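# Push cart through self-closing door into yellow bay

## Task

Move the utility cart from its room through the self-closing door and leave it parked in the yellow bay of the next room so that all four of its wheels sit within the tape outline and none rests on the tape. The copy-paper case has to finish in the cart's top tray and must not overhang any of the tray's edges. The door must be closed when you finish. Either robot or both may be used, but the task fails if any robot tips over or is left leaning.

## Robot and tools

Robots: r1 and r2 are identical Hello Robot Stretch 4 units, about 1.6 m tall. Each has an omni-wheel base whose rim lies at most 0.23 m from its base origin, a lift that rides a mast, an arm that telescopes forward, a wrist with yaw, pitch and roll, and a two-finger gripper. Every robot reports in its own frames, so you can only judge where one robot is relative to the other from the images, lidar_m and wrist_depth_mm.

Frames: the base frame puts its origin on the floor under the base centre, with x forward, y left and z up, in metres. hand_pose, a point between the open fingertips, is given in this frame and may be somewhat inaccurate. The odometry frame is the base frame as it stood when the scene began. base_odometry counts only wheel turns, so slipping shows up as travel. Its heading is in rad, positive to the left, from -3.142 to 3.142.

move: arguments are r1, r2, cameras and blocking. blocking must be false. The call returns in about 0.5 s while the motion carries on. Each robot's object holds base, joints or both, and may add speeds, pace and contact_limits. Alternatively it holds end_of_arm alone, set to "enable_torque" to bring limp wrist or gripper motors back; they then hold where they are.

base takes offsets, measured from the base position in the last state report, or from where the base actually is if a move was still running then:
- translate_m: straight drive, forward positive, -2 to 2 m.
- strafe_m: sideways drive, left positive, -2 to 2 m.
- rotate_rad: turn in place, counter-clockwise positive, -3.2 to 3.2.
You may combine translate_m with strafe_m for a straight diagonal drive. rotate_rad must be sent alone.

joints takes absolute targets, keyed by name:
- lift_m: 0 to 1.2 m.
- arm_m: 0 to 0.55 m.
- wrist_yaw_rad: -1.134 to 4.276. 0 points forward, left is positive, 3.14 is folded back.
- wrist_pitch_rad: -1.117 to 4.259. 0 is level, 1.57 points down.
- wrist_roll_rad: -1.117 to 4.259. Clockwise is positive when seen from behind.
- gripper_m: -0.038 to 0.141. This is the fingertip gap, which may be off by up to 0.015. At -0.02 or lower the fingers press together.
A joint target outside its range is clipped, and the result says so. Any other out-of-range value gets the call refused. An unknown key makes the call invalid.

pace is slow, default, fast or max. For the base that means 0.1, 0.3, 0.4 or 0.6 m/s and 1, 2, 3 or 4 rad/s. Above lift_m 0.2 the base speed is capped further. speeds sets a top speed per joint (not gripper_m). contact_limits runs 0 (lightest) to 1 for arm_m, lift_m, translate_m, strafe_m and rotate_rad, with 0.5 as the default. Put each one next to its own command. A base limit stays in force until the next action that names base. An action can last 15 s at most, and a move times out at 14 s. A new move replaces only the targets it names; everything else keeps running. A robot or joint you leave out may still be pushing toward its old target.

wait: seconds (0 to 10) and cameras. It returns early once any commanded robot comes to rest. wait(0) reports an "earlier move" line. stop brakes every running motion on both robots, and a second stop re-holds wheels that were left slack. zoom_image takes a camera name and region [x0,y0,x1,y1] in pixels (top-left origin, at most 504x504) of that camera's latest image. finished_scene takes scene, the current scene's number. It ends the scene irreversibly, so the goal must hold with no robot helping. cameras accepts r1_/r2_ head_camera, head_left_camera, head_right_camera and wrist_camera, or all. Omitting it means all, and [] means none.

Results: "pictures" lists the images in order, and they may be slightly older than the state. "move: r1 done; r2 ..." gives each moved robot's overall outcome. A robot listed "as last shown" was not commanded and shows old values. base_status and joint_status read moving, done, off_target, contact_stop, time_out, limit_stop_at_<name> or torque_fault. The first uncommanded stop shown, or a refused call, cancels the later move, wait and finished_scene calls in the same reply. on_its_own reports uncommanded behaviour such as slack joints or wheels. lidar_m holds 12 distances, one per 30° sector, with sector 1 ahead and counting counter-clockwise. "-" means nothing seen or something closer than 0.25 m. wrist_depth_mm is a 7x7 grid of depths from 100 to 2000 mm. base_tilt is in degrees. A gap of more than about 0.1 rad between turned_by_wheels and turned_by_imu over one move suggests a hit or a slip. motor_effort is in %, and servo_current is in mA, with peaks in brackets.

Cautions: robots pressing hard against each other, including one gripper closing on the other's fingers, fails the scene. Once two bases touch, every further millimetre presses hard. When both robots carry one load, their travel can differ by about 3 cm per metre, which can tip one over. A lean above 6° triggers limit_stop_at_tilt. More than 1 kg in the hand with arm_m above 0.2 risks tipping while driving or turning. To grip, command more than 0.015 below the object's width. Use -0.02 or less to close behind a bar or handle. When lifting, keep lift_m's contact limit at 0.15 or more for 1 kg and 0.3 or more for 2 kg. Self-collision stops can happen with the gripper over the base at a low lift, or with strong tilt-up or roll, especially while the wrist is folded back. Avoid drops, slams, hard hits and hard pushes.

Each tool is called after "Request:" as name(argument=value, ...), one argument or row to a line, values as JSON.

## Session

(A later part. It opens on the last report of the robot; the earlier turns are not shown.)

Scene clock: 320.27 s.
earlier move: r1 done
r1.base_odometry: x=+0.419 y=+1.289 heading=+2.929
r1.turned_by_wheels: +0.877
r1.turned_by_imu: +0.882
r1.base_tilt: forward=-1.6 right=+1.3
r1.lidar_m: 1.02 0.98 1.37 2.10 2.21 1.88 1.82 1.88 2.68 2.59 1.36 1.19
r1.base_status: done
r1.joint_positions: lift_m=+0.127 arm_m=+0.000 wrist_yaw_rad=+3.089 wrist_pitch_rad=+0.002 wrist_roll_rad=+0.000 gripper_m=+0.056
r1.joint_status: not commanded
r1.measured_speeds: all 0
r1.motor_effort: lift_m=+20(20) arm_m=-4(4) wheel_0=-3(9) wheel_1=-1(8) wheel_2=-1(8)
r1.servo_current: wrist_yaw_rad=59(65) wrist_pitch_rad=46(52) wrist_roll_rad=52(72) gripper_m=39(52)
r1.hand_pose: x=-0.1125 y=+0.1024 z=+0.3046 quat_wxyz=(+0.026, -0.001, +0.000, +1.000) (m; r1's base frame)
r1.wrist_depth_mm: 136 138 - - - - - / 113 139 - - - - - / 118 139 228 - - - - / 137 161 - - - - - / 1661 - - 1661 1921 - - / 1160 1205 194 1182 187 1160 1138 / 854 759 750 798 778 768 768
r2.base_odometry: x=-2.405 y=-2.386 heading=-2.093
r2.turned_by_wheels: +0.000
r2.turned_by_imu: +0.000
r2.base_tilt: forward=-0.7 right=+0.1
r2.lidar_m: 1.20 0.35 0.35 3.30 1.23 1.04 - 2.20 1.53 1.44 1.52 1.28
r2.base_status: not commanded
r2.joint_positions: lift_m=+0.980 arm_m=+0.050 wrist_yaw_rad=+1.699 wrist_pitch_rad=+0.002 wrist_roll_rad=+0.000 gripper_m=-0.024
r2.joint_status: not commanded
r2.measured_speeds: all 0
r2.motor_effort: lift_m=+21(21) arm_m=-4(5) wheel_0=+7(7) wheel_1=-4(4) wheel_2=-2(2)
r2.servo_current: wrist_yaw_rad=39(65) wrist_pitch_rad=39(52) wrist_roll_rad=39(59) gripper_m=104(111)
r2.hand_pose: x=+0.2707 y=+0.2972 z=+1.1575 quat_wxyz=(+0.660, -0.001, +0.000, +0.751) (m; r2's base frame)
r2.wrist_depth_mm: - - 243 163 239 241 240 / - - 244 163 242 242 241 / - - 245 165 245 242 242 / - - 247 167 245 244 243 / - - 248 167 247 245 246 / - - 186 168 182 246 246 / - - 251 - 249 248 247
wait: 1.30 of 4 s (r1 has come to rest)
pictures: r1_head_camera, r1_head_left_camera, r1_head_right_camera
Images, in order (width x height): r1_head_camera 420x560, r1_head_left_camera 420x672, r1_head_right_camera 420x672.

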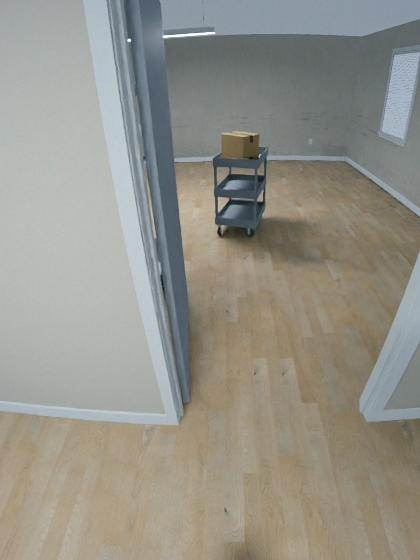

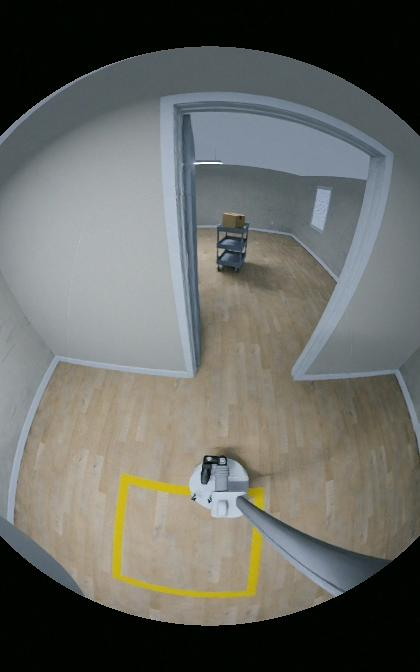

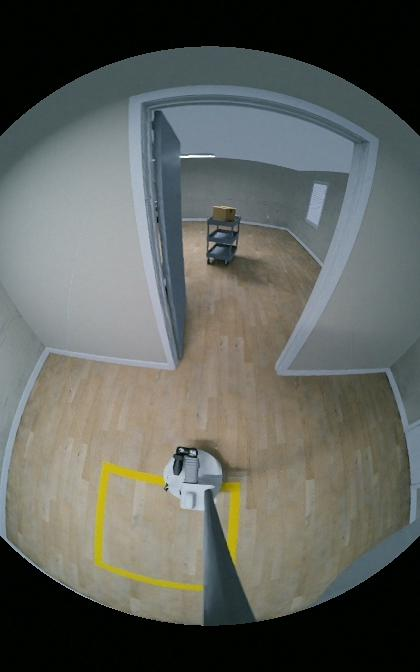

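Request:
zoom_image(
  camera="r1_head_camera",
  region=[190, 110, 300, 250],
)

Scaled by 3.600 from the camera's 420x560 image, which has a finer 600x800 frame.

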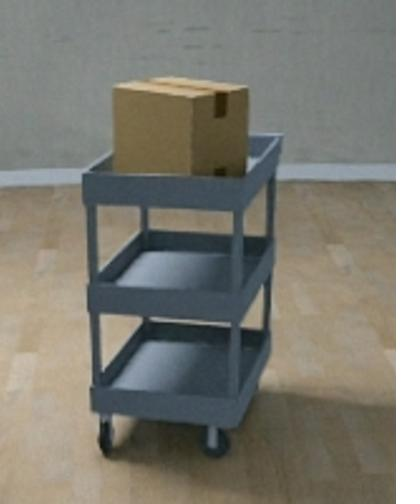

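Request:
move(
  r1={"base": {"strafe_m": -0.34}},
  blocking=false,
  cameras=[],
)

Request:
wait(
  seconds=4,
  cameras=["r1_head_camera","r1_head_left_camera","r1_head_right_camera"],
)

Scene clock: 353.17 s.
move: r1 moving
r1.base_odometry: x=+0.426 y=+1.324 heading=+2.929
r1.turned_by_wheels: +0.000
r1.turned_by_imu: +0.000
r1.base_tilt: forward=-1.6 right=+1.3
r1.lidar_m: 1.07 1.00 1.41 2.13 2.25 1.89 1.83 1.93 2.66 2.56 1.36 1.19
r1.base_status: strafe_m moving
r1.joint_positions: lift_m=+0.127 arm_m=+0.000 wrist_yaw_rad=+3.089 wrist_pitch_rad=+0.002 wrist_roll_rad=+0.000 gripper_m=+0.056
r1.joint_status: not commanded
r1.measured_speeds: translate_m=-0.001 strafe_m=-0.141 rotate_rad=+0.003 lift_m=+0.000 arm_m=+0.000 wrist_yaw_rad=+0.000 wrist_pitch_rad=+0.000 wrist_roll_rad=+0.000
r1.motor_effort: lift_m=+20(20) arm_m=-4(4) wheel_0=+10(10) wheel_1=-10(10) wheel_2=-1(2)
r1.servo_current: wrist_yaw_rad=46(52) wrist_pitch_rad=39(52) wrist_roll_rad=46(59) gripper_m=39(46)
r1.hand_pose: x=-0.1125 y=+0.1024 z=+0.3046 quat_wxyz=(+0.026, -0.001, +0.000, +1.000) (m; r1's base frame)
r1.wrist_depth_mm: 136 138 - - - - - / 113 139 - - - - - / 118 139 229 - - - - / 137 162 - - - - - / 1708 - - 1708 1983 - - / 1205 1182 194 1182 187 1160 1229 / 854 715 759 809 798 768 778
r2: as last shown
r2.base_tilt: forward=-0.7 right=+0.0
r2.lidar_m: 1.21 0.33 0.35 3.30 1.21 1.06 - 2.22 1.56 1.42 1.51 1.30
r2.motor_effort: lift_m=+21(21) arm_m=-4(4) wheel_0=+6(7) wheel_1=-4(4) wheel_2=-2(2)
r2.servo_current: wrist_yaw_rad=52(52) wrist_pitch_rad=46(46) wrist_roll_rad=52(52) gripper_m=104(111)
r2.wrist_depth_mm: - - 242 163 241 240 239 / - - 245 164 243 243 240 / - - 246 166 244 243 242 / - - 247 167 245 244 243 / - - 248 168 246 246 244 / - - 187 168 181 246 247 / - - 251 - 249 247 247
pictures: none
No camera images: "cameras" was empty.

Scene clock: 355.13 s.
earlier move: r1 done
r1.base_odometry: x=+0.490 y=+1.621 heading=+2.929
r1.turned_by_wheels: +0.000
r1.turned_by_imu: -0.002
r1.base_tilt: forward=-1.6 right=+1.3
r1.lidar_m: 3.07 1.10 1.38 2.44 2.56 1.90 1.81 1.94 2.34 2.25 1.32 1.04
r1.base_status: done
r1.joint_positions: lift_m=+0.127 arm_m=+0.000 wrist_yaw_rad=+3.089 wrist_pitch_rad=+0.002 wrist_roll_rad=+0.000 gripper_m=+0.056
r1.joint_status: not commanded
r1.measured_speeds: all 0
r1.motor_effort: lift_m=+20(20) arm_m=-4(4) wheel_0=+2(10) wheel_1=+0(12) wheel_2=+0(2)
r1.servo_current: wrist_yaw_rad=59(59) wrist_pitch_rad=46(52) wrist_roll_rad=52(72) gripper_m=39(52)
r1.hand_pose: x=-0.1125 y=+0.1024 z=+0.3046 quat_wxyz=(+0.026, -0.001, +0.000, +1.000) (m; r1's base frame)
r1.wrist_depth_mm: 136 139 - - - - - / 113 139 - - - - - / 118 140 229 - - - - / 137 161 - - - - - / 1708 - - 1921 - - - / 1182 1182 195 1205 187 1160 1182 / 842 750 707 798 788 768 809
r2.base_odometry: x=-2.405 y=-2.386 heading=-2.093
r2.turned_by_wheels: +0.000
r2.turned_by_imu: +0.000
r2.base_tilt: forward=-0.7 right=+0.0
r2.lidar_m: 1.20 0.35 0.36 3.29 1.24 1.07 - 2.21 1.54 1.47 1.49 1.27
r2.base_status: not commanded
r2.joint_positions: lift_m=+0.980 arm_m=+0.050 wrist_yaw_rad=+1.699 wrist_pitch_rad=+0.002 wrist_roll_rad=+0.000 gripper_m=-0.024
r2.joint_status: not commanded
r2.measured_speeds: all 0
r2.motor_effort: lift_m=+21(21) arm_m=-4(4) wheel_0=+6(7) wheel_1=-4(4) wheel_2=-2(2)
r2.servo_current: wrist_yaw_rad=52(59) wrist_pitch_rad=46(46) wrist_roll_rad=46(59) gripper_m=104(111)
r2.hand_pose: x=+0.2707 y=+0.2972 z=+1.1575 quat_wxyz=(+0.660, -0.001, +0.000, +0.751) (m; r2's base frame)
r2.wrist_depth_mm: - - 243 163 241 240 238 / - - 245 163 242 241 242 / - - 246 166 245 243 242 / - - 247 167 245 244 243 / - - 248 167 247 246 245 / - - 186 168 181 247 247 / - - 251 - 248 247 247
wait: 1.97 of 4 s (r1 has come to rest)
pictures: r1_head_camera, r1_head_left_camera, r1_head_right_camera
Images, in order (width x height): r1_head_camera 420x560, r1_head_left_camera 420x672, r1_head_right_camera 420x672.

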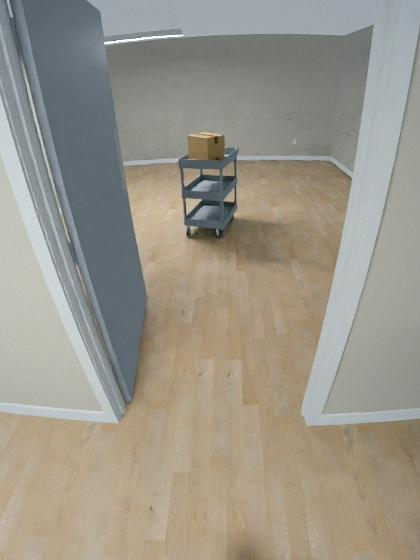

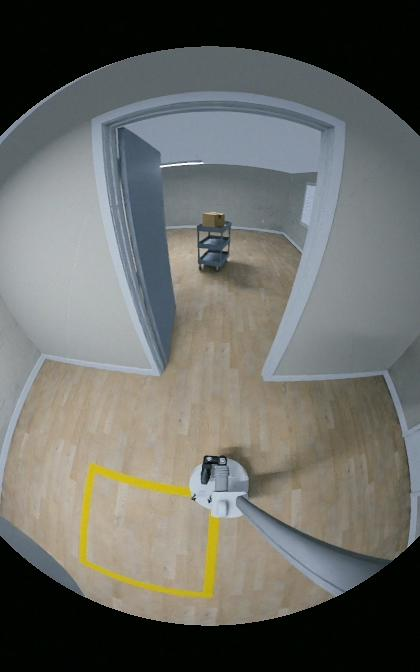

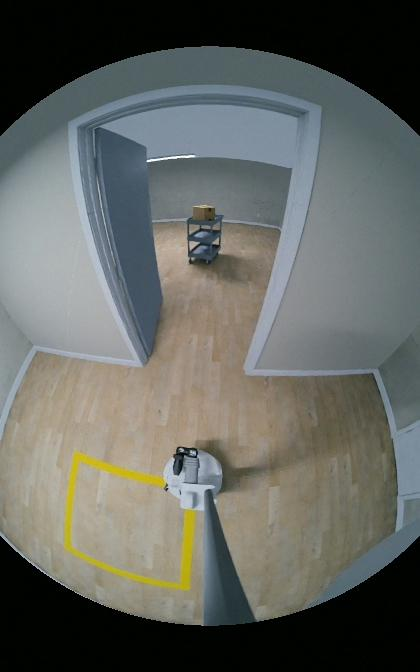

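Request:
move(
  r1={"base": {"translate_m": 1.95, "strafe_m": -0.06}},
  blocking=false,
  cameras=[],
)

Request:
wait(
  seconds=10,
  cameras=[],
)

Request:
move(
  r1={"base": {"strafe_m": -0.95}},
  blocking=false,
  cameras=[],
)

Request:
wait(
  seconds=6,
  cameras=["r1_head_camera","r1_head_left_camera","r1_head_right_camera","r2_wrist_camera"],
)

Scene clock: 365.27 s.
move: r1 moving
r1.base_odometry: x=+0.460 y=+1.628 heading=+2.929
r1.turned_by_wheels: +0.000
r1.turned_by_imu: +0.000
r1.base_tilt: forward=-1.6 right=+1.3
r1.lidar_m: 3.07 1.09 1.34 2.45 2.57 1.94 1.86 1.98 2.33 2.25 1.30 1.01
r1.base_status: translate_m moving; strafe_m moving
r1.joint_positions: lift_m=+0.127 arm_m=+0.000 wrist_yaw_rad=+3.089 wrist_pitch_rad=+0.002 wrist_roll_rad=+0.000 gripper_m=+0.056
r1.joint_status: not commanded
r1.measured_speeds: translate_m=+0.122 strafe_m=-0.005 rotate_rad=-0.001 lift_m=+0.000 arm_m=+0.000 wrist_yaw_rad=+0.000 wrist_pitch_rad=+0.000 wrist_roll_rad=+0.000
r1.motor_effort: lift_m=+20(20) arm_m=-4(4) wheel_0=+7(9) wheel_1=+4(6) wheel_2=-8(8)
r1.servo_current: wrist_yaw_rad=39(65) wrist_pitch_rad=46(46) wrist_roll_rad=46(65) gripper_m=33(46)
r1.hand_pose: x=-0.1125 y=+0.1024 z=+0.3046 quat_wxyz=(+0.026, -0.001, +0.000, +1.000) (m; r1's base frame)
r1.wrist_depth_mm: 136 138 - - - - - / 113 139 - - - - - / 114 139 225 - - - - / 137 163 - - - - - / 1708 - 1708 - - - - / 1182 1182 193 1182 187 1182 1118 / 854 759 715 809 798 778 820
r2: as last shown
r2.lidar_m: 1.21 0.36 0.35 3.29 1.26 1.06 - 2.25 1.55 1.46 1.51 1.28
r2.servo_current: wrist_yaw_rad=46(52) wrist_pitch_rad=39(46) wrist_roll_rad=39(52) gripper_m=98(104)
r2.wrist_depth_mm: - - 243 163 240 239 240 / - - 245 163 243 241 240 / - - 246 165 243 243 242 / - - 247 167 246 243 244 / - - 248 167 247 246 247 / - - 187 168 182 248 246 / - - 251 - 249 248 247
pictures: none
No camera images: "cameras" was empty.

Scene clock: 372.77 s.
earlier move: r1 done
r1.base_odometry: x=-1.403 y=+2.090 heading=+2.929
r1.turned_by_wheels: +0.000
r1.turned_by_imu: +0.000
r1.base_tilt: forward=-1.6 right=+1.3
r1.lidar_m: 1.15 1.30 0.87 0.64 0.67 0.89 3.88 0.90 1.24 2.24 2.33 3.23
r1.base_status: done
r1.joint_positions: lift_m=+0.127 arm_m=+0.000 wrist_yaw_rad=+3.089 wrist_pitch_rad=+0.002 wrist_roll_rad=+0.000 gripper_m=+0.056
r1.joint_status: not commanded
r1.measured_speeds: all 0
r1.motor_effort: lift_m=+20(20) arm_m=-4(4) wheel_0=+1(9) wheel_1=+2(8) wheel_2=+0(10)
r1.servo_current: wrist_yaw_rad=52(72) wrist_pitch_rad=46(52) wrist_roll_rad=59(72) gripper_m=46(52)
r1.hand_pose: x=-0.1125 y=+0.1024 z=+0.3046 quat_wxyz=(+0.026, -0.001, +0.000, +1.000) (m; r1's base frame)
r1.wrist_depth_mm: 136 138 - - - - - / 113 139 - - - - - / 118 140 272 - - - - / 137 162 - - - - - / - - - - - 1808 - / - 1098 194 1205 187 1118 - / 809 750 759 798 798 768 -
r2.base_odometry: x=-2.405 y=-2.386 heading=-2.093
r2.turned_by_wheels: +0.000
r2.turned_by_imu: +0.001
r2.base_tilt: forward=-0.7 right=+0.0
r2.lidar_m: 1.21 0.34 0.36 0.92 1.23 1.08 - 2.18 1.55 1.46 1.53 1.29
r2.base_status: not commanded
r2.joint_positions: lift_m=+0.980 arm_m=+0.050 wrist_yaw_rad=+1.699 wrist_pitch_rad=+0.002 wrist_roll_rad=+0.000 gripper_m=-0.024
r2.joint_status: not commanded
r2.measured_speeds: all 0
r2.motor_effort: lift_m=+21(21) arm_m=-4(5) wheel_0=+6(7) wheel_1=-3(4) wheel_2=-2(2)
r2.servo_current: wrist_yaw_rad=39(59) wrist_pitch_rad=39(46) wrist_roll_rad=52(65) gripper_m=98(111)
r2.hand_pose: x=+0.2707 y=+0.2972 z=+1.1575 quat_wxyz=(+0.660, -0.001, +0.000, +0.751) (m; r2's base frame)
r2.wrist_depth_mm: - - 243 162 240 240 239 / - - 244 163 242 242 241 / - - 247 166 244 242 243 / - - 247 167 245 244 242 / - - 249 167 246 245 245 / - - 186 168 182 247 246 / - - 250 - 249 248 247
wait: 7.50 of 10 s (r1 has come to rest)
pictures: none
No camera images: "cameras" was empty.

Scene clock: 373.27 s.
move: r1 moving
r1.base_odometry: x=-1.396 y=+2.125 heading=+2.929
r1.turned_by_wheels: +0.000
r1.turned_by_imu: +0.000
r1.base_tilt: forward=-1.6 right=+1.3
r1.lidar_m: 1.17 1.26 0.90 0.69 0.71 0.91 3.88 0.88 1.24 2.19 2.30 3.21
r1.base_status: strafe_m moving
r1.joint_positions: lift_m=+0.127 arm_m=+0.000 wrist_yaw_rad=+3.089 wrist_pitch_rad=+0.002 wrist_roll_rad=+0.000 gripper_m=+0.056
r1.joint_status: not commanded
r1.measured_speeds: translate_m=+0.000 strafe_m=-0.141 rotate_rad=+0.001 lift_m=+0.000 arm_m=+0.000 wrist_yaw_rad=+0.000 wrist_pitch_rad=+0.000 wrist_roll_rad=+0.000
r1.motor_effort: lift_m=+20(20) arm_m=-4(4) wheel_0=+8(11) wheel_1=-8(9) wheel_2=+0(2)
r1.servo_current: wrist_yaw_rad=46(59) wrist_pitch_rad=39(46) wrist_roll_rad=52(65) gripper_m=39(46)
r1.hand_pose: x=-0.1125 y=+0.1024 z=+0.3046 quat_wxyz=(+0.026, -0.001, +0.000, +1.000) (m; r1's base frame)
r1.wrist_depth_mm: 136 139 - - - - - / 114 139 - - - - - / 117 140 272 - - - - / 137 162 - - - - - / - 1921 - - - 1921 - / - 1098 193 1182 187 1060 - / 798 750 759 798 788 778 723
r2: as last shown
r2.turned_by_imu: +0.000
r2.base_tilt: forward=-0.7 right=+0.1
r2.lidar_m: 1.20 0.34 0.36 0.94 1.24 1.07 - 2.22 1.52 1.46 1.48 1.29
r2.motor_effort: lift_m=+21(21) arm_m=-4(4) wheel_0=+6(7) wheel_1=-4(4) wheel_2=-2(2)
r2.servo_current: wrist_yaw_rad=39(52) wrist_pitch_rad=39(46) wrist_roll_rad=52(59) gripper_m=98(104)
r2.wrist_depth_mm: - - 243 163 240 241 239 / - - 244 163 242 242 241 / - - 246 165 244 241 242 / - - 247 167 245 244 243 / - - 248 167 246 245 245 / - - 187 168 181 247 247 / - - 251 - 250 247 248
pictures: none
No camera images: "cameras" was empty.

Scene clock: 377.27 s.
earlier move: r1 done
r1.base_odometry: x=-1.203 y=+3.019 heading=+2.929
r1.turned_by_wheels: +0.000
r1.turned_by_imu: -0.005
r1.base_tilt: forward=-1.6 right=+1.3
r1.lidar_m: 4.94 1.53 1.77 1.59 1.63 0.89 0.83 0.88 1.25 1.28 1.36 1.87
r1.base_status: done
r1.joint_positions: lift_m=+0.127 arm_m=+0.000 wrist_yaw_rad=+3.089 wrist_pitch_rad=+0.002 wrist_roll_rad=+0.000 gripper_m=+0.056
r1.joint_status: not commanded
r1.measured_speeds: all 0
r1.motor_effort: lift_m=+20(20) arm_m=-4(4) wheel_0=+0(12) wheel_1=+0(11) wheel_2=+0(2)
r1.servo_current: wrist_yaw_rad=33(72) wrist_pitch_rad=52(52) wrist_roll_rad=46(72) gripper_m=39(52)
r1.hand_pose: x=-0.1125 y=+0.1024 z=+0.3046 quat_wxyz=(+0.026, -0.001, +0.000, +1.000) (m; r1's base frame)
r1.wrist_depth_mm: 136 138 - - - - - / 113 139 - - - - - / 118 140 227 - - - - / 137 161 - - - - - / - - - - - - - / - - 191 - 187 1138 1138 / 842 759 759 798 788 778 809
r2.base_odometry: x=-2.405 y=-2.386 heading=-2.093
r2.turned_by_wheels: +0.000
r2.turned_by_imu: +0.001
r2.base_tilt: forward=-0.6 right=+0.1
r2.lidar_m: 1.19 0.34 0.33 1.80 1.23 1.08 - 2.20 1.54 1.46 1.51 1.26
r2.base_status: not commanded
r2.joint_positions: lift_m=+0.980 arm_m=+0.050 wrist_yaw_rad=+1.699 wrist_pitch_rad=+0.002 wrist_roll_rad=+0.000 gripper_m=-0.024
r2.joint_status: not commanded
r2.measured_speeds: all 0
r2.motor_effort: lift_m=+21(21) arm_m=-4(5) wheel_0=+6(7) wheel_1=-4(4) wheel_2=-2(2)
r2.servo_current: wrist_yaw_rad=39(59) wrist_pitch_rad=46(46) wrist_roll_rad=39(59) gripper_m=98(111)
r2.hand_pose: x=+0.2707 y=+0.2972 z=+1.1575 quat_wxyz=(+0.660, -0.001, +0.000, +0.751) (m; r2's base frame)
r2.wrist_depth_mm: - - 243 163 242 239 240 / - - 245 163 243 242 241 / - - 245 165 243 242 242 / - - 246 167 245 244 244 / - - 249 167 246 246 245 / - - 186 167 182 247 247 / - - 252 - 249 248 247
wait: 4.00 of 6 s (r1 has come to rest)
pictures: r1_head_camera, r1_head_left_camera, r1_head_right_camera, r2_wrist_camera
Images, in order (width x height): r1_head_camera 420x560, r1_head_left_camera 420x672, r1_head_right_camera 420x672, r2_wrist_camera 616x392.

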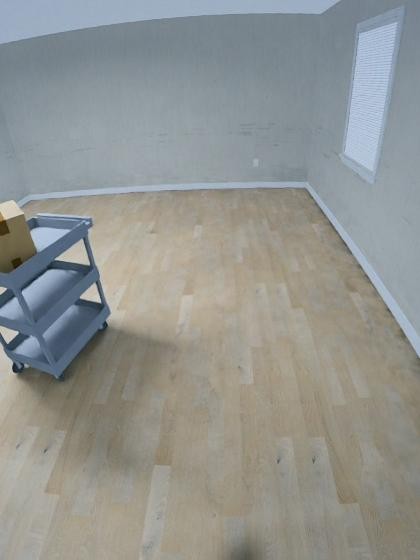

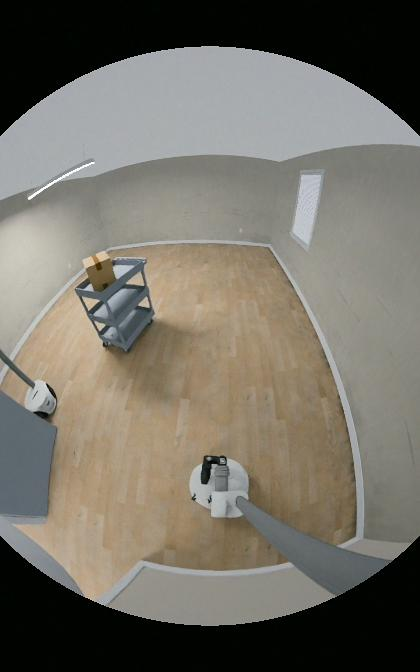

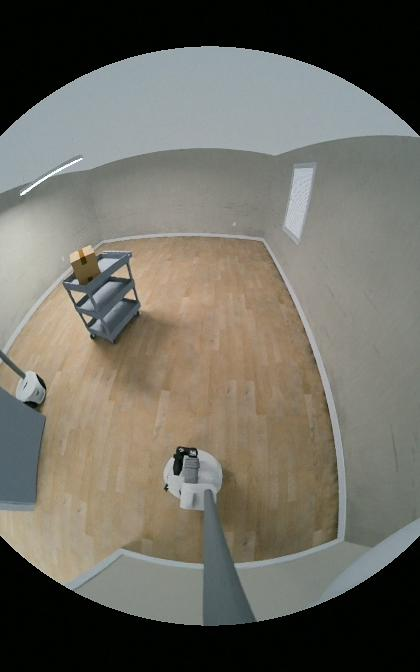

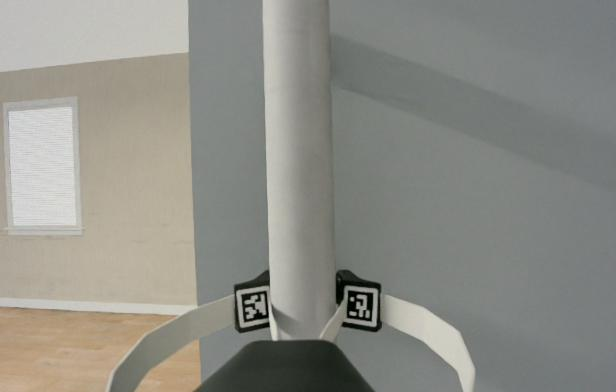

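Request:
zoom_image(
  camera="r1_head_camera",
  region=[0, 190, 130, 390],
)

Scaled by 2.520 from the camera's 420x560 image, which has a finer 600x800 frame.

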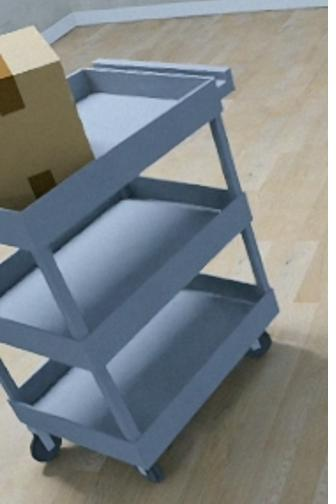

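Request:
move(
  r1={"base": {"translate_m": 2.0}},
  blocking=false,
  cameras=[],
)

Request:
wait(
  seconds=10,
  cameras=[],
)

Request:
move(
  r1={"base": {"translate_m": 0.8, "strafe_m": 0.6}},
  blocking=false,
  cameras=[],
)

Request:
wait(
  seconds=8,
  cameras=[],
)

Request:
move(
  r1={"base": {"rotate_rad": 2.75}, "joints": {"lift_m": 0.6, "wrist_yaw_rad": 0}},
  blocking=false,
  cameras=[],
)

Request:
wait(
  seconds=6,
  cameras=["r1_head_camera","r1_head_left_camera","r1_head_right_camera","r1_wrist_camera"],
)

Scene clock: 394.07 s.
move: r1 moving
r1.base_odometry: x=-1.234 y=+3.025 heading=+2.929
r1.turned_by_wheels: +0.000
r1.turned_by_imu: +0.000
r1.base_tilt: forward=-1.6 right=+1.2
r1.lidar_m: 4.90 1.49 1.71 1.59 1.62 0.92 0.85 0.91 1.27 1.28 1.33 1.84
r1.base_status: translate_m moving
r1.joint_positions: lift_m=+0.127 arm_m=+0.000 wrist_yaw_rad=+3.089 wrist_pitch_rad=+0.002 wrist_roll_rad=+0.000 gripper_m=+0.056
r1.joint_status: not commanded
r1.measured_speeds: translate_m=+0.121 strafe_m=+0.000 rotate_rad=-0.004 lift_m=+0.000 arm_m=+0.000 wrist_yaw_rad=+0.000 wrist_pitch_rad=+0.000 wrist_roll_rad=+0.000
r1.motor_effort: lift_m=+20(20) arm_m=-4(4) wheel_0=+8(8) wheel_1=+6(6) wheel_2=-8(8)
r1.servo_current: wrist_yaw_rad=39(59) wrist_pitch_rad=39(46) wrist_roll_rad=26(59) gripper_m=39(46)
r1.hand_pose: x=-0.1125 y=+0.1024 z=+0.3046 quat_wxyz=(+0.026, -0.001, +0.000, +1.000) (m; r1's base frame)
r1.wrist_depth_mm: 137 138 - - - - - / 113 139 - - - - - / 117 140 224 - - - - / 137 159 - - - - - / - - - - - - - / - - 190 - 188 1160 1138 / 854 750 750 798 798 778 831
r2: as last shown
r2.turned_by_imu: +0.000
r2.base_tilt: forward=-0.7 right=+0.1
r2.lidar_m: 1.22 0.35 0.36 1.78 1.24 1.06 - 2.19 1.55 1.44 1.50 1.28
r2.motor_effort: lift_m=+21(21) arm_m=-4(4) wheel_0=+7(7) wheel_1=-4(4) wheel_2=-2(2)
r2.servo_current: wrist_yaw_rad=39(52) wrist_pitch_rad=39(46) wrist_roll_rad=59(59) gripper_m=104(111)
r2.wrist_depth_mm: - - 243 163 241 240 239 / - - 244 164 243 242 239 / - - 246 166 244 242 243 / - - 247 167 245 244 244 / - - 249 167 247 245 244 / - - 186 168 181 246 246 / - - 251 - 249 247 248
pictures: none
No camera images: "cameras" was empty.

Scene clock: 401.73 s.
earlier move: r1 done
r1.base_odometry: x=-3.158 y=+3.440 heading=+2.930
r1.turned_by_wheels: +0.000
r1.turned_by_imu: +0.000
r1.base_tilt: forward=-1.6 right=+1.3
r1.lidar_m: 2.92 3.07 3.54 0.83 0.85 2.42 2.84 1.87 1.37 1.30 1.38 1.88
r1.base_status: done
r1.joint_positions: lift_m=+0.127 arm_m=+0.000 wrist_yaw_rad=+3.089 wrist_pitch_rad=+0.002 wrist_roll_rad=+0.000 gripper_m=+0.056
r1.joint_status: not commanded
r1.measured_speeds: all 0
r1.motor_effort: lift_m=+20(20) arm_m=-4(4) wheel_0=+2(9) wheel_1=+1(8) wheel_2=+1(10)
r1.servo_current: wrist_yaw_rad=20(78) wrist_pitch_rad=46(52) wrist_roll_rad=39(78) gripper_m=46(52)
r1.hand_pose: x=-0.1125 y=+0.1024 z=+0.3046 quat_wxyz=(+0.026, -0.001, +0.000, +1.000) (m; r1's base frame)
r1.wrist_depth_mm: 136 138 - - - - - / 113 139 - - - - - / 118 140 273 - - - - / 137 162 - - - - - / 1921 - - - - - - / 1182 1205 193 1182 187 1182 1138 / 831 759 759 798 778 788 809
r2.base_odometry: x=-2.405 y=-2.386 heading=-2.093
r2.turned_by_wheels: +0.000
r2.turned_by_imu: +0.001
r2.base_tilt: forward=-0.7 right=+0.0
r2.lidar_m: 1.21 0.37 0.35 3.28 1.22 1.05 - 2.23 1.53 1.46 1.51 1.29
r2.base_status: not commanded
r2.joint_positions: lift_m=+0.980 arm_m=+0.050 wrist_yaw_rad=+1.699 wrist_pitch_rad=+0.002 wrist_roll_rad=+0.000 gripper_m=-0.024
r2.joint_status: not commanded
r2.measured_speeds: all 0
r2.motor_effort: lift_m=+21(21) arm_m=-4(5) wheel_0=+6(7) wheel_1=-4(4) wheel_2=-1(2)
r2.servo_current: wrist_yaw_rad=39(65) wrist_pitch_rad=39(46) wrist_roll_rad=52(65) gripper_m=98(111)
r2.hand_pose: x=+0.2707 y=+0.2972 z=+1.1575 quat_wxyz=(+0.660, -0.001, +0.000, +0.751) (m; r2's base frame)
r2.wrist_depth_mm: - - 243 163 242 240 239 / - - 245 163 243 241 241 / - - 246 166 244 243 241 / - - 246 167 246 245 242 / - - 249 167 247 245 245 / - - 186 168 182 247 246 / - - 251 - 249 248 247
wait: 7.67 of 10 s (r1 has come to rest)
pictures: none
No camera images: "cameras" was empty.

Scene clock: 402.23 s.
move: r1 moving
r1.base_odometry: x=-3.189 y=+3.426 heading=+2.929
r1.turned_by_wheels: +0.000
r1.turned_by_imu: +0.000
r1.base_tilt: forward=-1.6 right=+1.3
r1.lidar_m: 2.91 3.07 3.51 0.80 0.83 2.43 2.85 1.92 1.38 1.33 1.37 1.90
r1.base_status: translate_m moving; strafe_m moving
r1.joint_positions: lift_m=+0.127 arm_m=+0.000 wrist_yaw_rad=+3.089 wrist_pitch_rad=+0.002 wrist_roll_rad=+0.000 gripper_m=+0.056
r1.joint_status: not commanded
r1.measured_speeds: translate_m=+0.107 strafe_m=+0.079 rotate_rad=+0.004 lift_m=+0.000 arm_m=+0.000 wrist_yaw_rad=+0.000 wrist_pitch_rad=+0.000 wrist_roll_rad=+0.000
r1.motor_effort: lift_m=+20(20) arm_m=-4(4) wheel_0=-8(8) wheel_1=+9(10) wheel_2=-7(8)
r1.servo_current: wrist_yaw_rad=59(65) wrist_pitch_rad=39(46) wrist_roll_rad=46(72) gripper_m=39(46)
r1.hand_pose: x=-0.1125 y=+0.1024 z=+0.3046 quat_wxyz=(+0.026, -0.001, +0.000, +1.000) (m; r1's base frame)
r1.wrist_depth_mm: 136 138 - - - - - / 107 138 - - - - - / 112 138 245 - - - - / 133 151 - - - - - / 1921 - - - - - - / 1205 1182 193 1205 187 1182 1138 / 831 741 741 798 788 788 798
r2: as last shown
r2.turned_by_imu: +0.000
r2.base_tilt: forward=-0.7 right=+0.1
r2.lidar_m: 1.19 0.35 0.36 3.28 1.24 1.05 - 2.19 1.55 1.44 1.49 1.28
r2.motor_effort: lift_m=+21(21) arm_m=-4(4) wheel_0=+6(7) wheel_1=-4(4) wheel_2=-2(2)
r2.servo_current: wrist_yaw_rad=39(59) wrist_pitch_rad=46(46) wrist_roll_rad=52(52) gripper_m=104(104)
r2.wrist_depth_mm: - - 243 163 241 241 238 / - - 245 164 242 241 240 / - - 246 165 244 242 242 / - - 248 167 245 245 243 / - - 248 167 246 247 245 / - - 186 168 181 246 247 / - - 252 - 250 248 247
pictures: none
No camera images: "cameras" was empty.

Scene clock: 406.47 s.
earlier move: r1 done
r1.base_odometry: x=-4.067 y=+3.022 heading=+2.929
r1.turned_by_wheels: +0.000
r1.turned_by_imu: +0.004
r1.base_tilt: forward=-1.6 right=+1.3
r1.lidar_m: 2.16 2.26 2.89 2.81 2.94 0.95 0.95 2.71 1.98 1.89 1.97 2.20
r1.base_status: done
r1.joint_positions: lift_m=+0.127 arm_m=+0.000 wrist_yaw_rad=+3.089 wrist_pitch_rad=+0.002 wrist_roll_rad=+0.000 gripper_m=+0.056
r1.joint_status: not commanded
r1.measured_speeds: all 0
r1.motor_effort: lift_m=+20(20) arm_m=-4(4) wheel_0=-4(8) wheel_1=+1(11) wheel_2=-1(9)
r1.servo_current: wrist_yaw_rad=46(65) wrist_pitch_rad=39(52) wrist_roll_rad=46(72) gripper_m=33(52)
r1.hand_pose: x=-0.1125 y=+0.1024 z=+0.3046 quat_wxyz=(+0.026, -0.001, +0.000, +1.000) (m; r1's base frame)
r1.wrist_depth_mm: 137 138 - - - - - / 114 139 - - - - - / 118 139 273 - - - - / 137 162 - - - - - / 1921 - - - - 1863 - / 1182 1205 193 1205 188 1138 1138 / 842 750 750 788 788 778 820
r2.base_odometry: x=-2.405 y=-2.386 heading=-2.093
r2.turned_by_wheels: +0.000
r2.turned_by_imu: +0.001
r2.base_tilt: forward=-0.7 right=+0.1
r2.lidar_m: 1.20 0.35 0.33 3.30 1.24 1.07 - 2.21 1.52 1.46 1.51 1.30
r2.base_status: not commanded
r2.joint_positions: lift_m=+0.980 arm_m=+0.050 wrist_yaw_rad=+1.699 wrist_pitch_rad=+0.002 wrist_roll_rad=+0.000 gripper_m=-0.024
r2.joint_status: not commanded
r2.measured_speeds: all 0
r2.motor_effort: lift_m=+21(21) arm_m=-4(5) wheel_0=+7(7) wheel_1=-3(4) wheel_2=-2(2)
r2.servo_current: wrist_yaw_rad=46(59) wrist_pitch_rad=46(52) wrist_roll_rad=33(59) gripper_m=104(111)
r2.hand_pose: x=+0.2707 y=+0.2972 z=+1.1575 quat_wxyz=(+0.660, -0.001, +0.000, +0.751) (m; r2's base frame)
r2.wrist_depth_mm: - - 243 163 241 240 240 / - - 244 163 243 241 240 / - - 245 166 244 242 241 / - - 247 167 245 243 243 / - - 249 167 247 245 245 / - - 186 168 181 246 247 / - - 253 - 248 247 248
wait: 4.23 of 8 s (r1 has come to rest)
pictures: none
No camera images: "cameras" was empty.

Scene clock: 406.97 s.
move: r1 moving
r1.base_odometry: x=-4.067 y=+3.022 heading=-3.102
r1.turned_by_wheels: +0.252
r1.turned_by_imu: +0.253
r1.base_tilt: forward=-1.6 right=+1.2
r1.lidar_m: 2.15 2.49 2.79 2.82 0.99 0.96 3.61 2.23 1.91 1.91 2.20 2.15
r1.base_status: rotate_rad moving
r1.joint_positions: lift_m=+0.164 arm_m=+0.000 wrist_yaw_rad=+2.503 wrist_pitch_rad=+0.002 wrist_roll_rad=+0.000 gripper_m=+0.056
r1.joint_status: lift_m moving; wrist_yaw_rad moving
r1.measured_speeds: translate_m=+0.000 strafe_m=+0.001 rotate_rad=+0.971 lift_m=+0.146 arm_m=+0.000 wrist_yaw_rad=-1.820 wrist_pitch_rad=+0.000 wrist_roll_rad=+0.000
r1.motor_effort: lift_m=+25(28) arm_m=-4(4) wheel_0=-7(8) wheel_1=-7(9) wheel_2=-7(7)
r1.servo_current: wrist_yaw_rad=111(111) wrist_pitch_rad=46(46) wrist_roll_rad=59(65) gripper_m=39(46)
r1.hand_pose: x=-0.0084 y=+0.2422 z=+0.3421 quat_wxyz=(+0.314, -0.001, +0.000, +0.949) (m; r1's base frame)
r1.wrist_depth_mm: - - - 1499 - - - / - - - - - - - / - - - - - - - / - - - - - - - / - - - 1756 - - - / 1308 1281 194 1308 187 1281 1255 / 917 820 820 878 878 854 891
r2: as last shown
r2.turned_by_imu: +0.000
r2.lidar_m: 1.20 0.34 0.35 3.29 1.23 1.06 - 2.22 1.55 1.46 1.52 1.28
r2.motor_effort: lift_m=+21(21) arm_m=-4(4) wheel_0=+6(7) wheel_1=-3(4) wheel_2=-2(2)
r2.servo_current: wrist_yaw_rad=46(59) wrist_pitch_rad=46(46) wrist_roll_rad=59(65) gripper_m=104(111)
r2.wrist_depth_mm: - - 243 162 241 240 238 / - - 244 163 243 241 241 / - - 246 165 244 242 242 / - - 247 167 245 245 243 / - - 249 167 247 245 245 / - - 186 167 181 247 246 / - - 251 - 249 248 247
pictures: none
No camera images: "cameras" was empty.

Scene clock: 409.33 s.
earlier move: r1 done
r1.base_odometry: x=-4.067 y=+3.022 heading=-0.604
r1.turned_by_wheels: +2.498
r1.turned_by_imu: +2.511
r1.base_tilt: forward=-1.6 right=+1.3
r1.lidar_m: 0.95 3.62 2.42 1.92 1.87 2.03 2.21 2.18 2.38 2.84 2.79 3.07
r1.base_status: done
r1.joint_positions: lift_m=+0.599 arm_m=+0.000 wrist_yaw_rad=+0.003 wrist_pitch_rad=+0.002 wrist_roll_rad=+0.000 gripper_m=+0.056
r1.joint_status: all done
r1.measured_speeds: all 0
r1.motor_effort: lift_m=+25(29) arm_m=-4(4) wheel_0=-2(10) wheel_1=-3(9) wheel_2=+0(8)
r1.servo_current: wrist_yaw_rad=46(130) wrist_pitch_rad=52(52) wrist_roll_rad=46(65) gripper_m=39(52)
r1.hand_pose: x=+0.4596 y=-0.0866 z=+0.7771 quat_wxyz=(+1.000, +0.000, +0.001, +0.001) (m; r1's base frame)
r1.wrist_depth_mm: - - - - - - - / - - - - - - - / - - 1160 1078 - - - / - - - 1430 - - - / - - - - - - - / - - 190 - 187 - - / 1921 1756 182 136 1661 1661 1808
r2.base_odometry: x=-2.405 y=-2.386 heading=-2.093
r2.turned_by_wheels: +0.000
r2.turned_by_imu: +0.000
r2.base_tilt: forward=-0.7 right=+0.1
r2.lidar_m: 1.20 0.35 0.37 3.28 1.23 1.08 - 2.22 1.56 1.45 1.50 1.30
r2.base_status: not commanded
r2.joint_positions: lift_m=+0.980 arm_m=+0.050 wrist_yaw_rad=+1.699 wrist_pitch_rad=+0.002 wrist_roll_rad=+0.000 gripper_m=-0.024
r2.joint_status: not commanded
r2.measured_speeds: all 0
r2.motor_effort: lift_m=+21(21) arm_m=-4(5) wheel_0=+6(7) wheel_1=-4(4) wheel_2=-2(2)
r2.servo_current: wrist_yaw_rad=46(65) wrist_pitch_rad=39(46) wrist_roll_rad=46(65) gripper_m=104(111)
r2.hand_pose: x=+0.2707 y=+0.2972 z=+1.1575 quat_wxyz=(+0.660, -0.001, +0.000, +0.751) (m; r2's base frame)
r2.wrist_depth_mm: - - 242 163 241 241 241 / - - 244 163 243 242 241 / - - 245 166 244 243 241 / - - 247 167 245 245 243 / - - 247 167 247 246 245 / - - 186 168 182 246 247 / - - 251 - 248 247 247
wait: 2.37 of 6 s (r1 has come to rest)
pictures: r1_head_camera, r1_head_left_camera, r1_head_right_camera, r1_wrist_camera
Images, in order (width x height): r1_head_camera 420x560, r1_head_left_camera 420x672, r1_head_right_camera 420x672, r1_wrist_camera 616x392.

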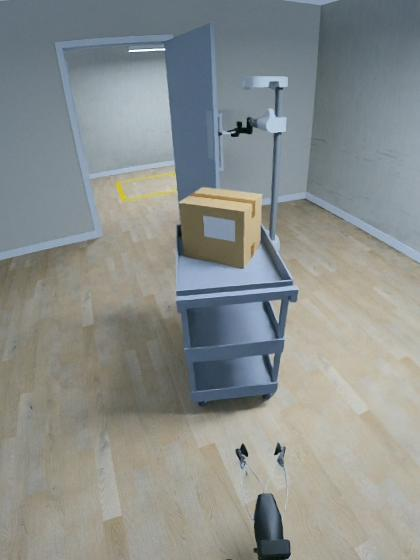

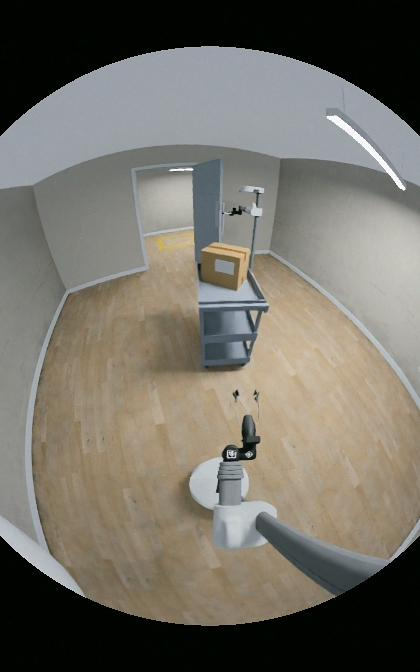

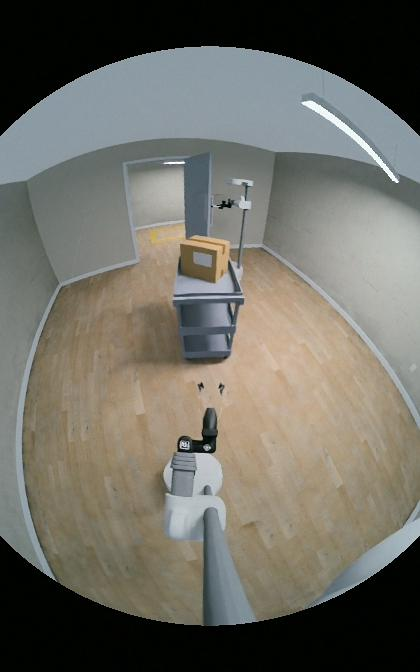

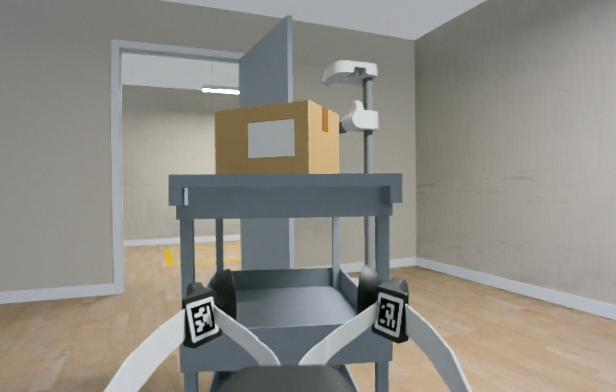

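Request:
move(
  r1={"base": {"translate_m": 0.2, "strafe_m": 0.055}, "joints": {"lift_m": 0.68, "wrist_roll_rad": 1.57, "gripper_m": 0.12}},
  blocking=false,
  cameras=[],
)

Request:
wait(
  seconds=4,
  cameras=["r1_head_camera","r1_wrist_camera"],
)

Request:
zoom_image(
  camera="r1_head_camera",
  region=[150, 150, 320, 450],
)

Scene clock: 435.20 s.
move: r1 moving
r1.base_odometry: x=-4.036 y=+3.011 heading=-0.604
r1.turned_by_wheels: +0.000
r1.turned_by_imu: +0.000
r1.base_tilt: forward=-1.6 right=+1.3
r1.lidar_m: 0.92 3.58 2.45 1.94 1.88 2.02 2.25 2.20 2.41 2.85 2.79 1.04
r1.base_status: translate_m moving; strafe_m moving
r1.joint_positions: lift_m=+0.637 arm_m=+0.000 wrist_yaw_rad=+0.003 wrist_pitch_rad=+0.002 wrist_roll_rad=+0.580 gripper_m=+0.075
r1.joint_status: lift_m moving; wrist_roll_rad moving; gripper_m moving
r1.measured_speeds: translate_m=+0.121 strafe_m=+0.032 rotate_rad=+0.003 lift_m=+0.146 arm_m=+0.000 wrist_yaw_rad=+0.000 wrist_pitch_rad=+0.000 wrist_roll_rad=+1.818
r1.motor_effort: lift_m=+27(28) arm_m=-4(4) wheel_0=+3(6) wheel_1=+7(9) wheel_2=-8(9)
r1.servo_current: wrist_yaw_rad=52(59) wrist_pitch_rad=46(52) wrist_roll_rad=104(130) gripper_m=65(78)
r1.hand_pose: x=+0.4596 y=-0.0866 z=+0.8150 quat_wxyz=(+0.958, +0.286, +0.001, +0.001) (m; r1's base frame)
r1.wrist_depth_mm: - - - - - - - / - - - - - - - / - - - - - - - / - - 1098 1008 - - - / - - 1138 - - - 1756 / - - 191 - 185 1756 1366 / - - - 137 - - 1182
r2: as last shown
r2.base_tilt: forward=-0.7 right=+0.0
r2.lidar_m: 1.19 0.36 0.35 3.29 1.23 1.09 - 2.23 1.56 1.45 1.51 1.29
r2.motor_effort: lift_m=+21(21) arm_m=-4(4) wheel_0=+7(7) wheel_1=-4(4) wheel_2=-2(2)
r2.servo_current: wrist_yaw_rad=33(52) wrist_pitch_rad=39(46) wrist_roll_rad=39(65) gripper_m=104(104)
r2.wrist_depth_mm: - - 243 163 240 240 239 / - - 244 163 242 241 241 / - - 246 165 244 243 242 / - - 247 167 245 244 244 / - - 249 167 247 246 246 / - - 187 168 182 246 246 / - - 250 - 249 247 247
pictures: none
No camera images: "cameras" was empty.

Scene clock: 436.77 s.
earlier move: r1 done
r1.base_odometry: x=-3.871 y=+2.954 heading=-0.604
r1.turned_by_wheels: +0.000
r1.turned_by_imu: +0.000
r1.base_tilt: forward=-1.5 right=+1.2
r1.lidar_m: 0.74 3.42 2.46 1.94 1.90 2.11 2.42 2.38 2.62 2.80 2.79 0.83
r1.base_status: done
r1.joint_positions: lift_m=+0.679 arm_m=+0.000 wrist_yaw_rad=+0.003 wrist_pitch_rad=+0.002 wrist_roll_rad=+1.568 gripper_m=+0.120
r1.joint_status: all done
r1.measured_speeds: all 0
r1.motor_effort: lift_m=+25(28) arm_m=-4(4) wheel_0=+4(7) wheel_1=+1(9) wheel_2=+0(10)
r1.servo_current: wrist_yaw_rad=39(65) wrist_pitch_rad=33(52) wrist_roll_rad=52(130) gripper_m=46(91)
r1.hand_pose: x=+0.4596 y=-0.0866 z=+0.8571 quat_wxyz=(+0.708, +0.706, +0.002, +0.000) (m; r1's base frame)
r1.wrist_depth_mm: - - - - - 1661 1182 / - - - - - 1618 1205 / - - - 1008 - 634 - / - - 891 866 - 627 - / - - 904 615 - 621 - / - - 931 609 193 200 609 / - - - 145 - 1808 1160
r2.base_odometry: x=-2.405 y=-2.386 heading=-2.093
r2.turned_by_wheels: +0.000
r2.turned_by_imu: +0.000
r2.base_tilt: forward=-0.6 right=+0.0
r2.lidar_m: 1.19 0.35 0.34 3.30 1.24 1.07 - 2.21 1.54 1.45 1.51 1.28
r2.base_status: not commanded
r2.joint_positions: lift_m=+0.980 arm_m=+0.050 wrist_yaw_rad=+1.699 wrist_pitch_rad=+0.002 wrist_roll_rad=+0.000 gripper_m=-0.024
r2.joint_status: not commanded
r2.measured_speeds: all 0
r2.motor_effort: lift_m=+21(21) arm_m=-4(5) wheel_0=+7(7) wheel_1=-4(4) wheel_2=-1(2)
r2.servo_current: wrist_yaw_rad=46(65) wrist_pitch_rad=33(52) wrist_roll_rad=39(65) gripper_m=104(111)
r2.hand_pose: x=+0.2707 y=+0.2972 z=+1.1575 quat_wxyz=(+0.660, -0.001, +0.000, +0.751) (m; r2's base frame)
r2.wrist_depth_mm: - - 242 163 241 241 240 / - - 244 164 242 241 240 / - - 244 166 244 242 242 / - - 247 167 245 244 243 / - - 249 168 246 245 244 / - - 186 168 181 247 247 / - - 251 - 249 247 248
wait: 1.57 of 4 s (r1 has come to rest)
pictures: r1_head_camera, r1_wrist_camera
Images, in order (width x height): r1_head_camera 420x560, r1_wrist_camera 616x392.

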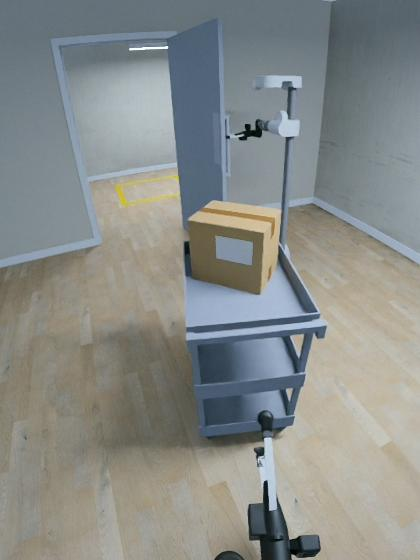

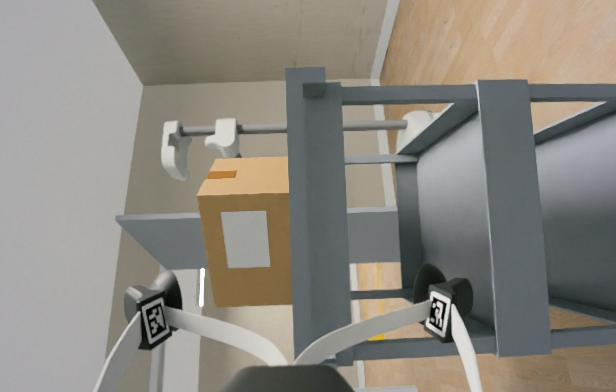

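Scaled by 1.680 from the camera's 420x560 image, which has a finer 600x800 frame.

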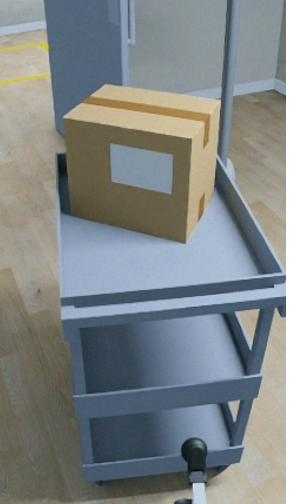

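Request:
move(
  blocking=false,
  cameras=["r1_head_camera","r1_wrist_camera","r1_head_right_camera"],
)

Scene clock: 462.13 s.
r1.base_odometry: x=-3.871 y=+2.954 heading=-0.604
r1.turned_by_wheels: +0.000
r1.turned_by_imu: +0.000
r1.base_tilt: forward=-1.6 right=+1.3
r1.lidar_m: 0.76 3.39 2.48 1.96 1.90 2.08 2.42 2.39 2.60 2.82 2.78 0.83
r1.base_status: done
r1.joint_positions: lift_m=+0.679 arm_m=+0.000 wrist_yaw_rad=+0.003 wrist_pitch_rad=+0.002 wrist_roll_rad=+1.568 gripper_m=+0.120
r1.joint_status: all done
r1.measured_speeds: all 0
r1.motor_effort: lift_m=+25(28) arm_m=-4(4) wheel_0=+4(7) wheel_1=+1(9) wheel_2=+0(10)
r1.servo_current: wrist_yaw_rad=52(65) wrist_pitch_rad=46(52) wrist_roll_rad=52(130) gripper_m=46(91)
r1.hand_pose: x=+0.4596 y=-0.0866 z=+0.8571 quat_wxyz=(+0.708, +0.706, +0.002, +0.000) (m; r1's base frame)
r1.wrist_depth_mm: - - - - - 1708 1182 / - - - - - 1618 1229 / - - - 1008 - 627 - / - - 866 842 - 627 - / - - 917 615 - 621 - / - - 946 603 191 200 615 / - - - 145 - 1808 1205
r2.base_odometry: x=-2.405 y=-2.386 heading=-2.093
r2.turned_by_wheels: +0.000
r2.turned_by_imu: +0.000
r2.base_tilt: forward=-0.7 right=+0.0
r2.lidar_m: 1.20 0.36 0.34 3.28 1.23 1.07 - 2.20 1.55 1.45 1.50 1.27
r2.base_status: not commanded
r2.joint_positions: lift_m=+0.980 arm_m=+0.050 wrist_yaw_rad=+1.699 wrist_pitch_rad=+0.002 wrist_roll_rad=+0.000 gripper_m=-0.024
r2.joint_status: not commanded
r2.measured_speeds: all 0
r2.motor_effort: lift_m=+21(21) arm_m=-4(5) wheel_0=+6(7) wheel_1=-3(4) wheel_2=-2(2)
r2.servo_current: wrist_yaw_rad=39(65) wrist_pitch_rad=46(52) wrist_roll_rad=46(65) gripper_m=104(111)
r2.hand_pose: x=+0.2707 y=+0.2972 z=+1.1575 quat_wxyz=(+0.660, -0.001, +0.000, +0.751) (m; r2's base frame)
r2.wrist_depth_mm: - - 242 163 241 240 240 / - - 244 163 243 242 240 / - - 245 165 244 243 242 / - - 247 167 244 243 243 / - - 248 167 247 245 244 / - - 187 168 182 247 246 / - - 251 - 249 248 248
pictures: r1_head_camera, r1_head_right_camera, r1_wrist_camera
Images, in order (width x height): r1_head_camera 420x560, r1_head_right_camera 420x672, r1_wrist_camera 616x392.

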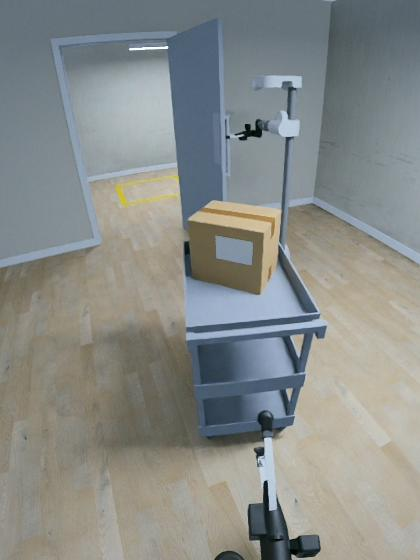

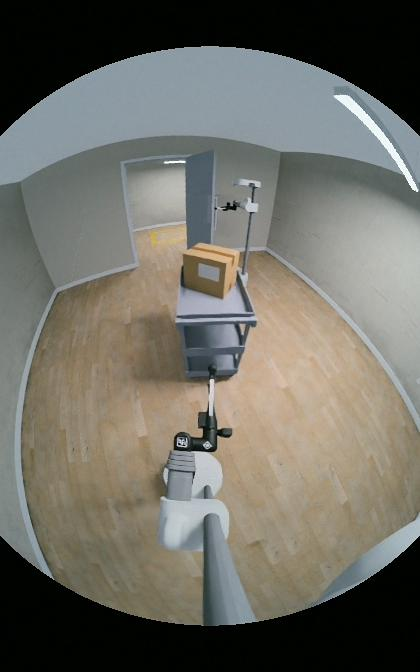

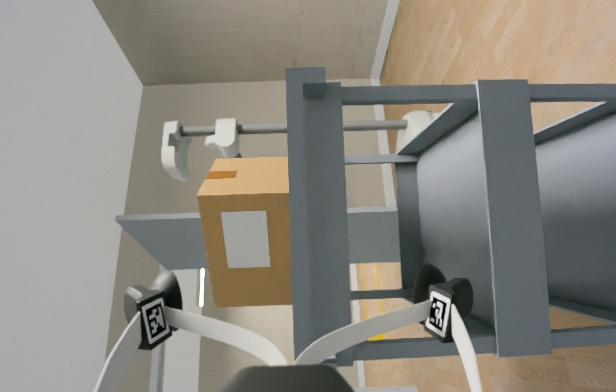

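Request:
zoom_image(
  camera="r1_wrist_camera",
  region=[200, 40, 560, 380],
)

Request:
zoom_image(
  camera="r1_head_camera",
  region=[160, 190, 340, 450],
)

Scaled by 1.400.

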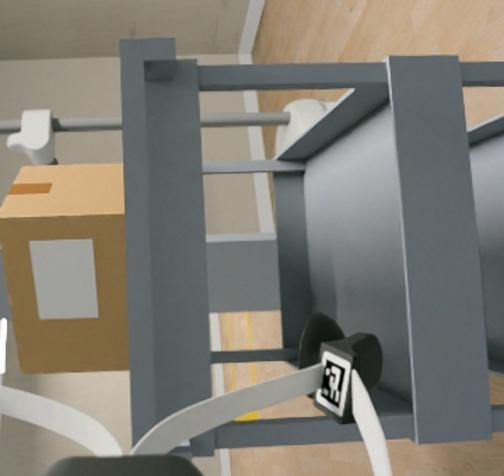

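Scaled by 1.938 from the camera's 420x560 image, which has a finer 600x800 frame.

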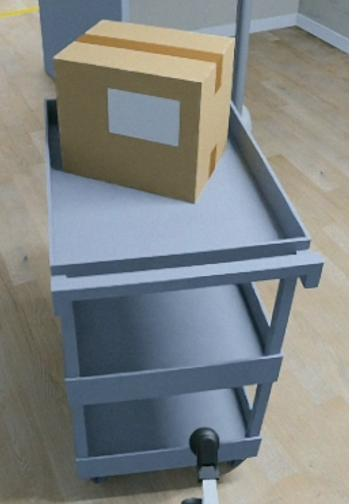

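Request:
move(
  blocking=false,
  r1={"base":{"translate_m":0.3,"strafe_m":-0.03},"pace":"slow","contact_limits":{"translate_m":0.2}},
  cameras=[],
)

Request:
wait(
  seconds=6,
  cameras=["r1_head_camera","r1_wrist_camera"],
)

Scene clock: 479.07 s.
move: r1 moving
r1.base_odometry: x=-3.861 y=+2.945 heading=-0.603
r1.turned_by_wheels: +0.000
r1.turned_by_imu: +0.000
r1.base_tilt: forward=-1.6 right=+1.3
r1.lidar_m: 0.73 3.40 2.48 1.97 1.90 2.11 2.41 2.40 2.61 2.81 2.77 0.81
r1.base_status: translate_m moving; strafe_m moving
r1.joint_positions: lift_m=+0.679 arm_m=+0.000 wrist_yaw_rad=+0.003 wrist_pitch_rad=+0.002 wrist_roll_rad=+1.568 gripper_m=+0.120
r1.joint_status: not commanded
r1.measured_speeds: translate_m=+0.048 strafe_m=-0.005 rotate_rad=-0.001 lift_m=+0.000 arm_m=+0.000 wrist_yaw_rad=+0.000 wrist_pitch_rad=+0.000 wrist_roll_rad=+0.000
r1.motor_effort: lift_m=+25(25) arm_m=-4(4) wheel_0=+4(8) wheel_1=+3(5) wheel_2=-5(7)
r1.servo_current: wrist_yaw_rad=65(72) wrist_pitch_rad=52(52) wrist_roll_rad=52(59) gripper_m=39(46)
r1.contact_limits: translate_m 0.2
r1.hand_pose: x=+0.4596 y=-0.0866 z=+0.8571 quat_wxyz=(+0.708, +0.706, +0.002, +0.000) (m; r1's base frame)
r1.wrist_depth_mm: - - - - - 1708 1205 / - - - - - 1499 1160 / - - - 991 - 621 - / - - 878 842 - 621 - / - - 891 609 - - 609 / - - 931 597 192 212 603 / - - - 145 - 1808 1182
r2: as last shown
r2.base_tilt: forward=-0.7 right=+0.1
r2.lidar_m: 1.21 0.35 0.34 3.27 1.26 1.05 - 2.20 1.55 1.46 1.51 1.26
r2.motor_effort: lift_m=+21(21) arm_m=-4(4) wheel_0=+6(7) wheel_1=-3(4) wheel_2=-2(2)
r2.servo_current: wrist_yaw_rad=46(59) wrist_pitch_rad=46(46) wrist_roll_rad=52(59) gripper_m=98(111)
r2.wrist_depth_mm: - - 242 163 241 240 240 / - - 244 163 242 242 241 / - - 245 166 244 243 242 / - - 248 167 245 245 244 / - - 249 167 245 246 245 / - - 186 168 181 246 248 / - - 251 - 250 248 247
pictures: none
No camera images: "cameras" was empty.

Scene clock: 482.87 s.
earlier move: r1 done
r1.base_odometry: x=-3.641 y=+2.759 heading=-0.603
r1.turned_by_wheels: +0.000
r1.turned_by_imu: +0.000
r1.base_tilt: forward=-1.6 right=+1.3
r1.lidar_m: 0.42 0.48 2.64 2.09 2.07 2.23 2.67 2.64 2.87 2.66 2.65 0.54
r1.base_status: done
r1.joint_positions: lift_m=+0.679 arm_m=+0.000 wrist_yaw_rad=+0.003 wrist_pitch_rad=+0.002 wrist_roll_rad=+1.568 gripper_m=+0.120
r1.joint_status: not commanded
r1.measured_speeds: all 0
r1.motor_effort: lift_m=+25(25) arm_m=-4(4) wheel_0=+3(8) wheel_1=+3(6) wheel_2=-1(7)
r1.servo_current: wrist_yaw_rad=39(72) wrist_pitch_rad=39(52) wrist_roll_rad=65(65) gripper_m=39(52)
r1.contact_limits: translate_m 0.2
r1.hand_pose: x=+0.4596 y=-0.0866 z=+0.8571 quat_wxyz=(+0.708, +0.706, +0.002, +0.000) (m; r1's base frame)
r1.wrist_depth_mm: - - - 290 355 1430 1118 / - - - - 362 1708 - / - - 1921 277 1863 - - / - - 603 271 - - - / - - 569 267 329 - - / - - 603 262 193 196 - / - - 668 144 - - -
r2.base_odometry: x=-2.405 y=-2.386 heading=-2.093
r2.turned_by_wheels: +0.000
r2.turned_by_imu: +0.001
r2.base_tilt: forward=-0.7 right=+0.1
r2.lidar_m: 1.21 0.35 0.34 3.28 1.24 1.08 - 2.20 1.52 1.43 1.49 1.26
r2.base_status: not commanded
r2.joint_positions: lift_m=+0.980 arm_m=+0.050 wrist_yaw_rad=+1.699 wrist_pitch_rad=+0.002 wrist_roll_rad=+0.000 gripper_m=-0.024
r2.joint_status: not commanded
r2.measured_speeds: all 0
r2.motor_effort: lift_m=+21(21) arm_m=-4(4) wheel_0=+6(7) wheel_1=-4(4) wheel_2=-2(2)
r2.servo_current: wrist_yaw_rad=39(59) wrist_pitch_rad=46(46) wrist_roll_rad=46(59) gripper_m=98(117)
r2.hand_pose: x=+0.2707 y=+0.2972 z=+1.1575 quat_wxyz=(+0.660, -0.001, +0.000, +0.751) (m; r2's base frame)
r2.wrist_depth_mm: - - 243 163 241 240 240 / - - 244 163 242 241 241 / - - 245 165 243 243 242 / - - 247 167 245 244 244 / - - 249 167 247 246 246 / - - 186 168 181 248 246 / - - 250 - 248 246 248
wait: 3.80 of 6 s (r1 has come to rest)
pictures: r1_head_camera, r1_wrist_camera
Images, in order (width x height): r1_head_camera 420x560, r1_wrist_camera 616x392.

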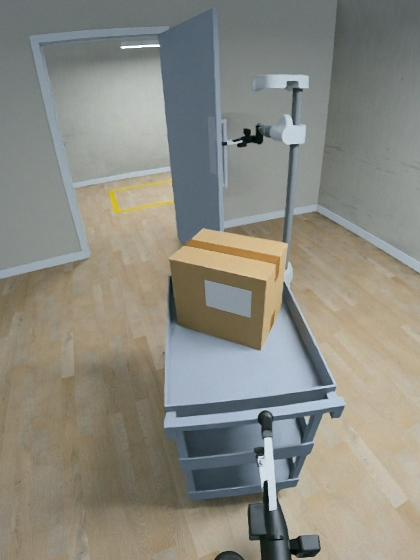

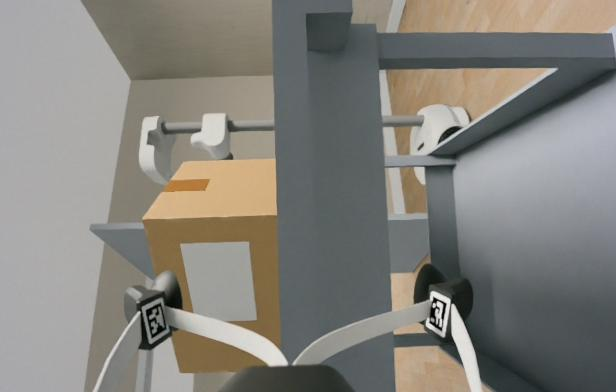

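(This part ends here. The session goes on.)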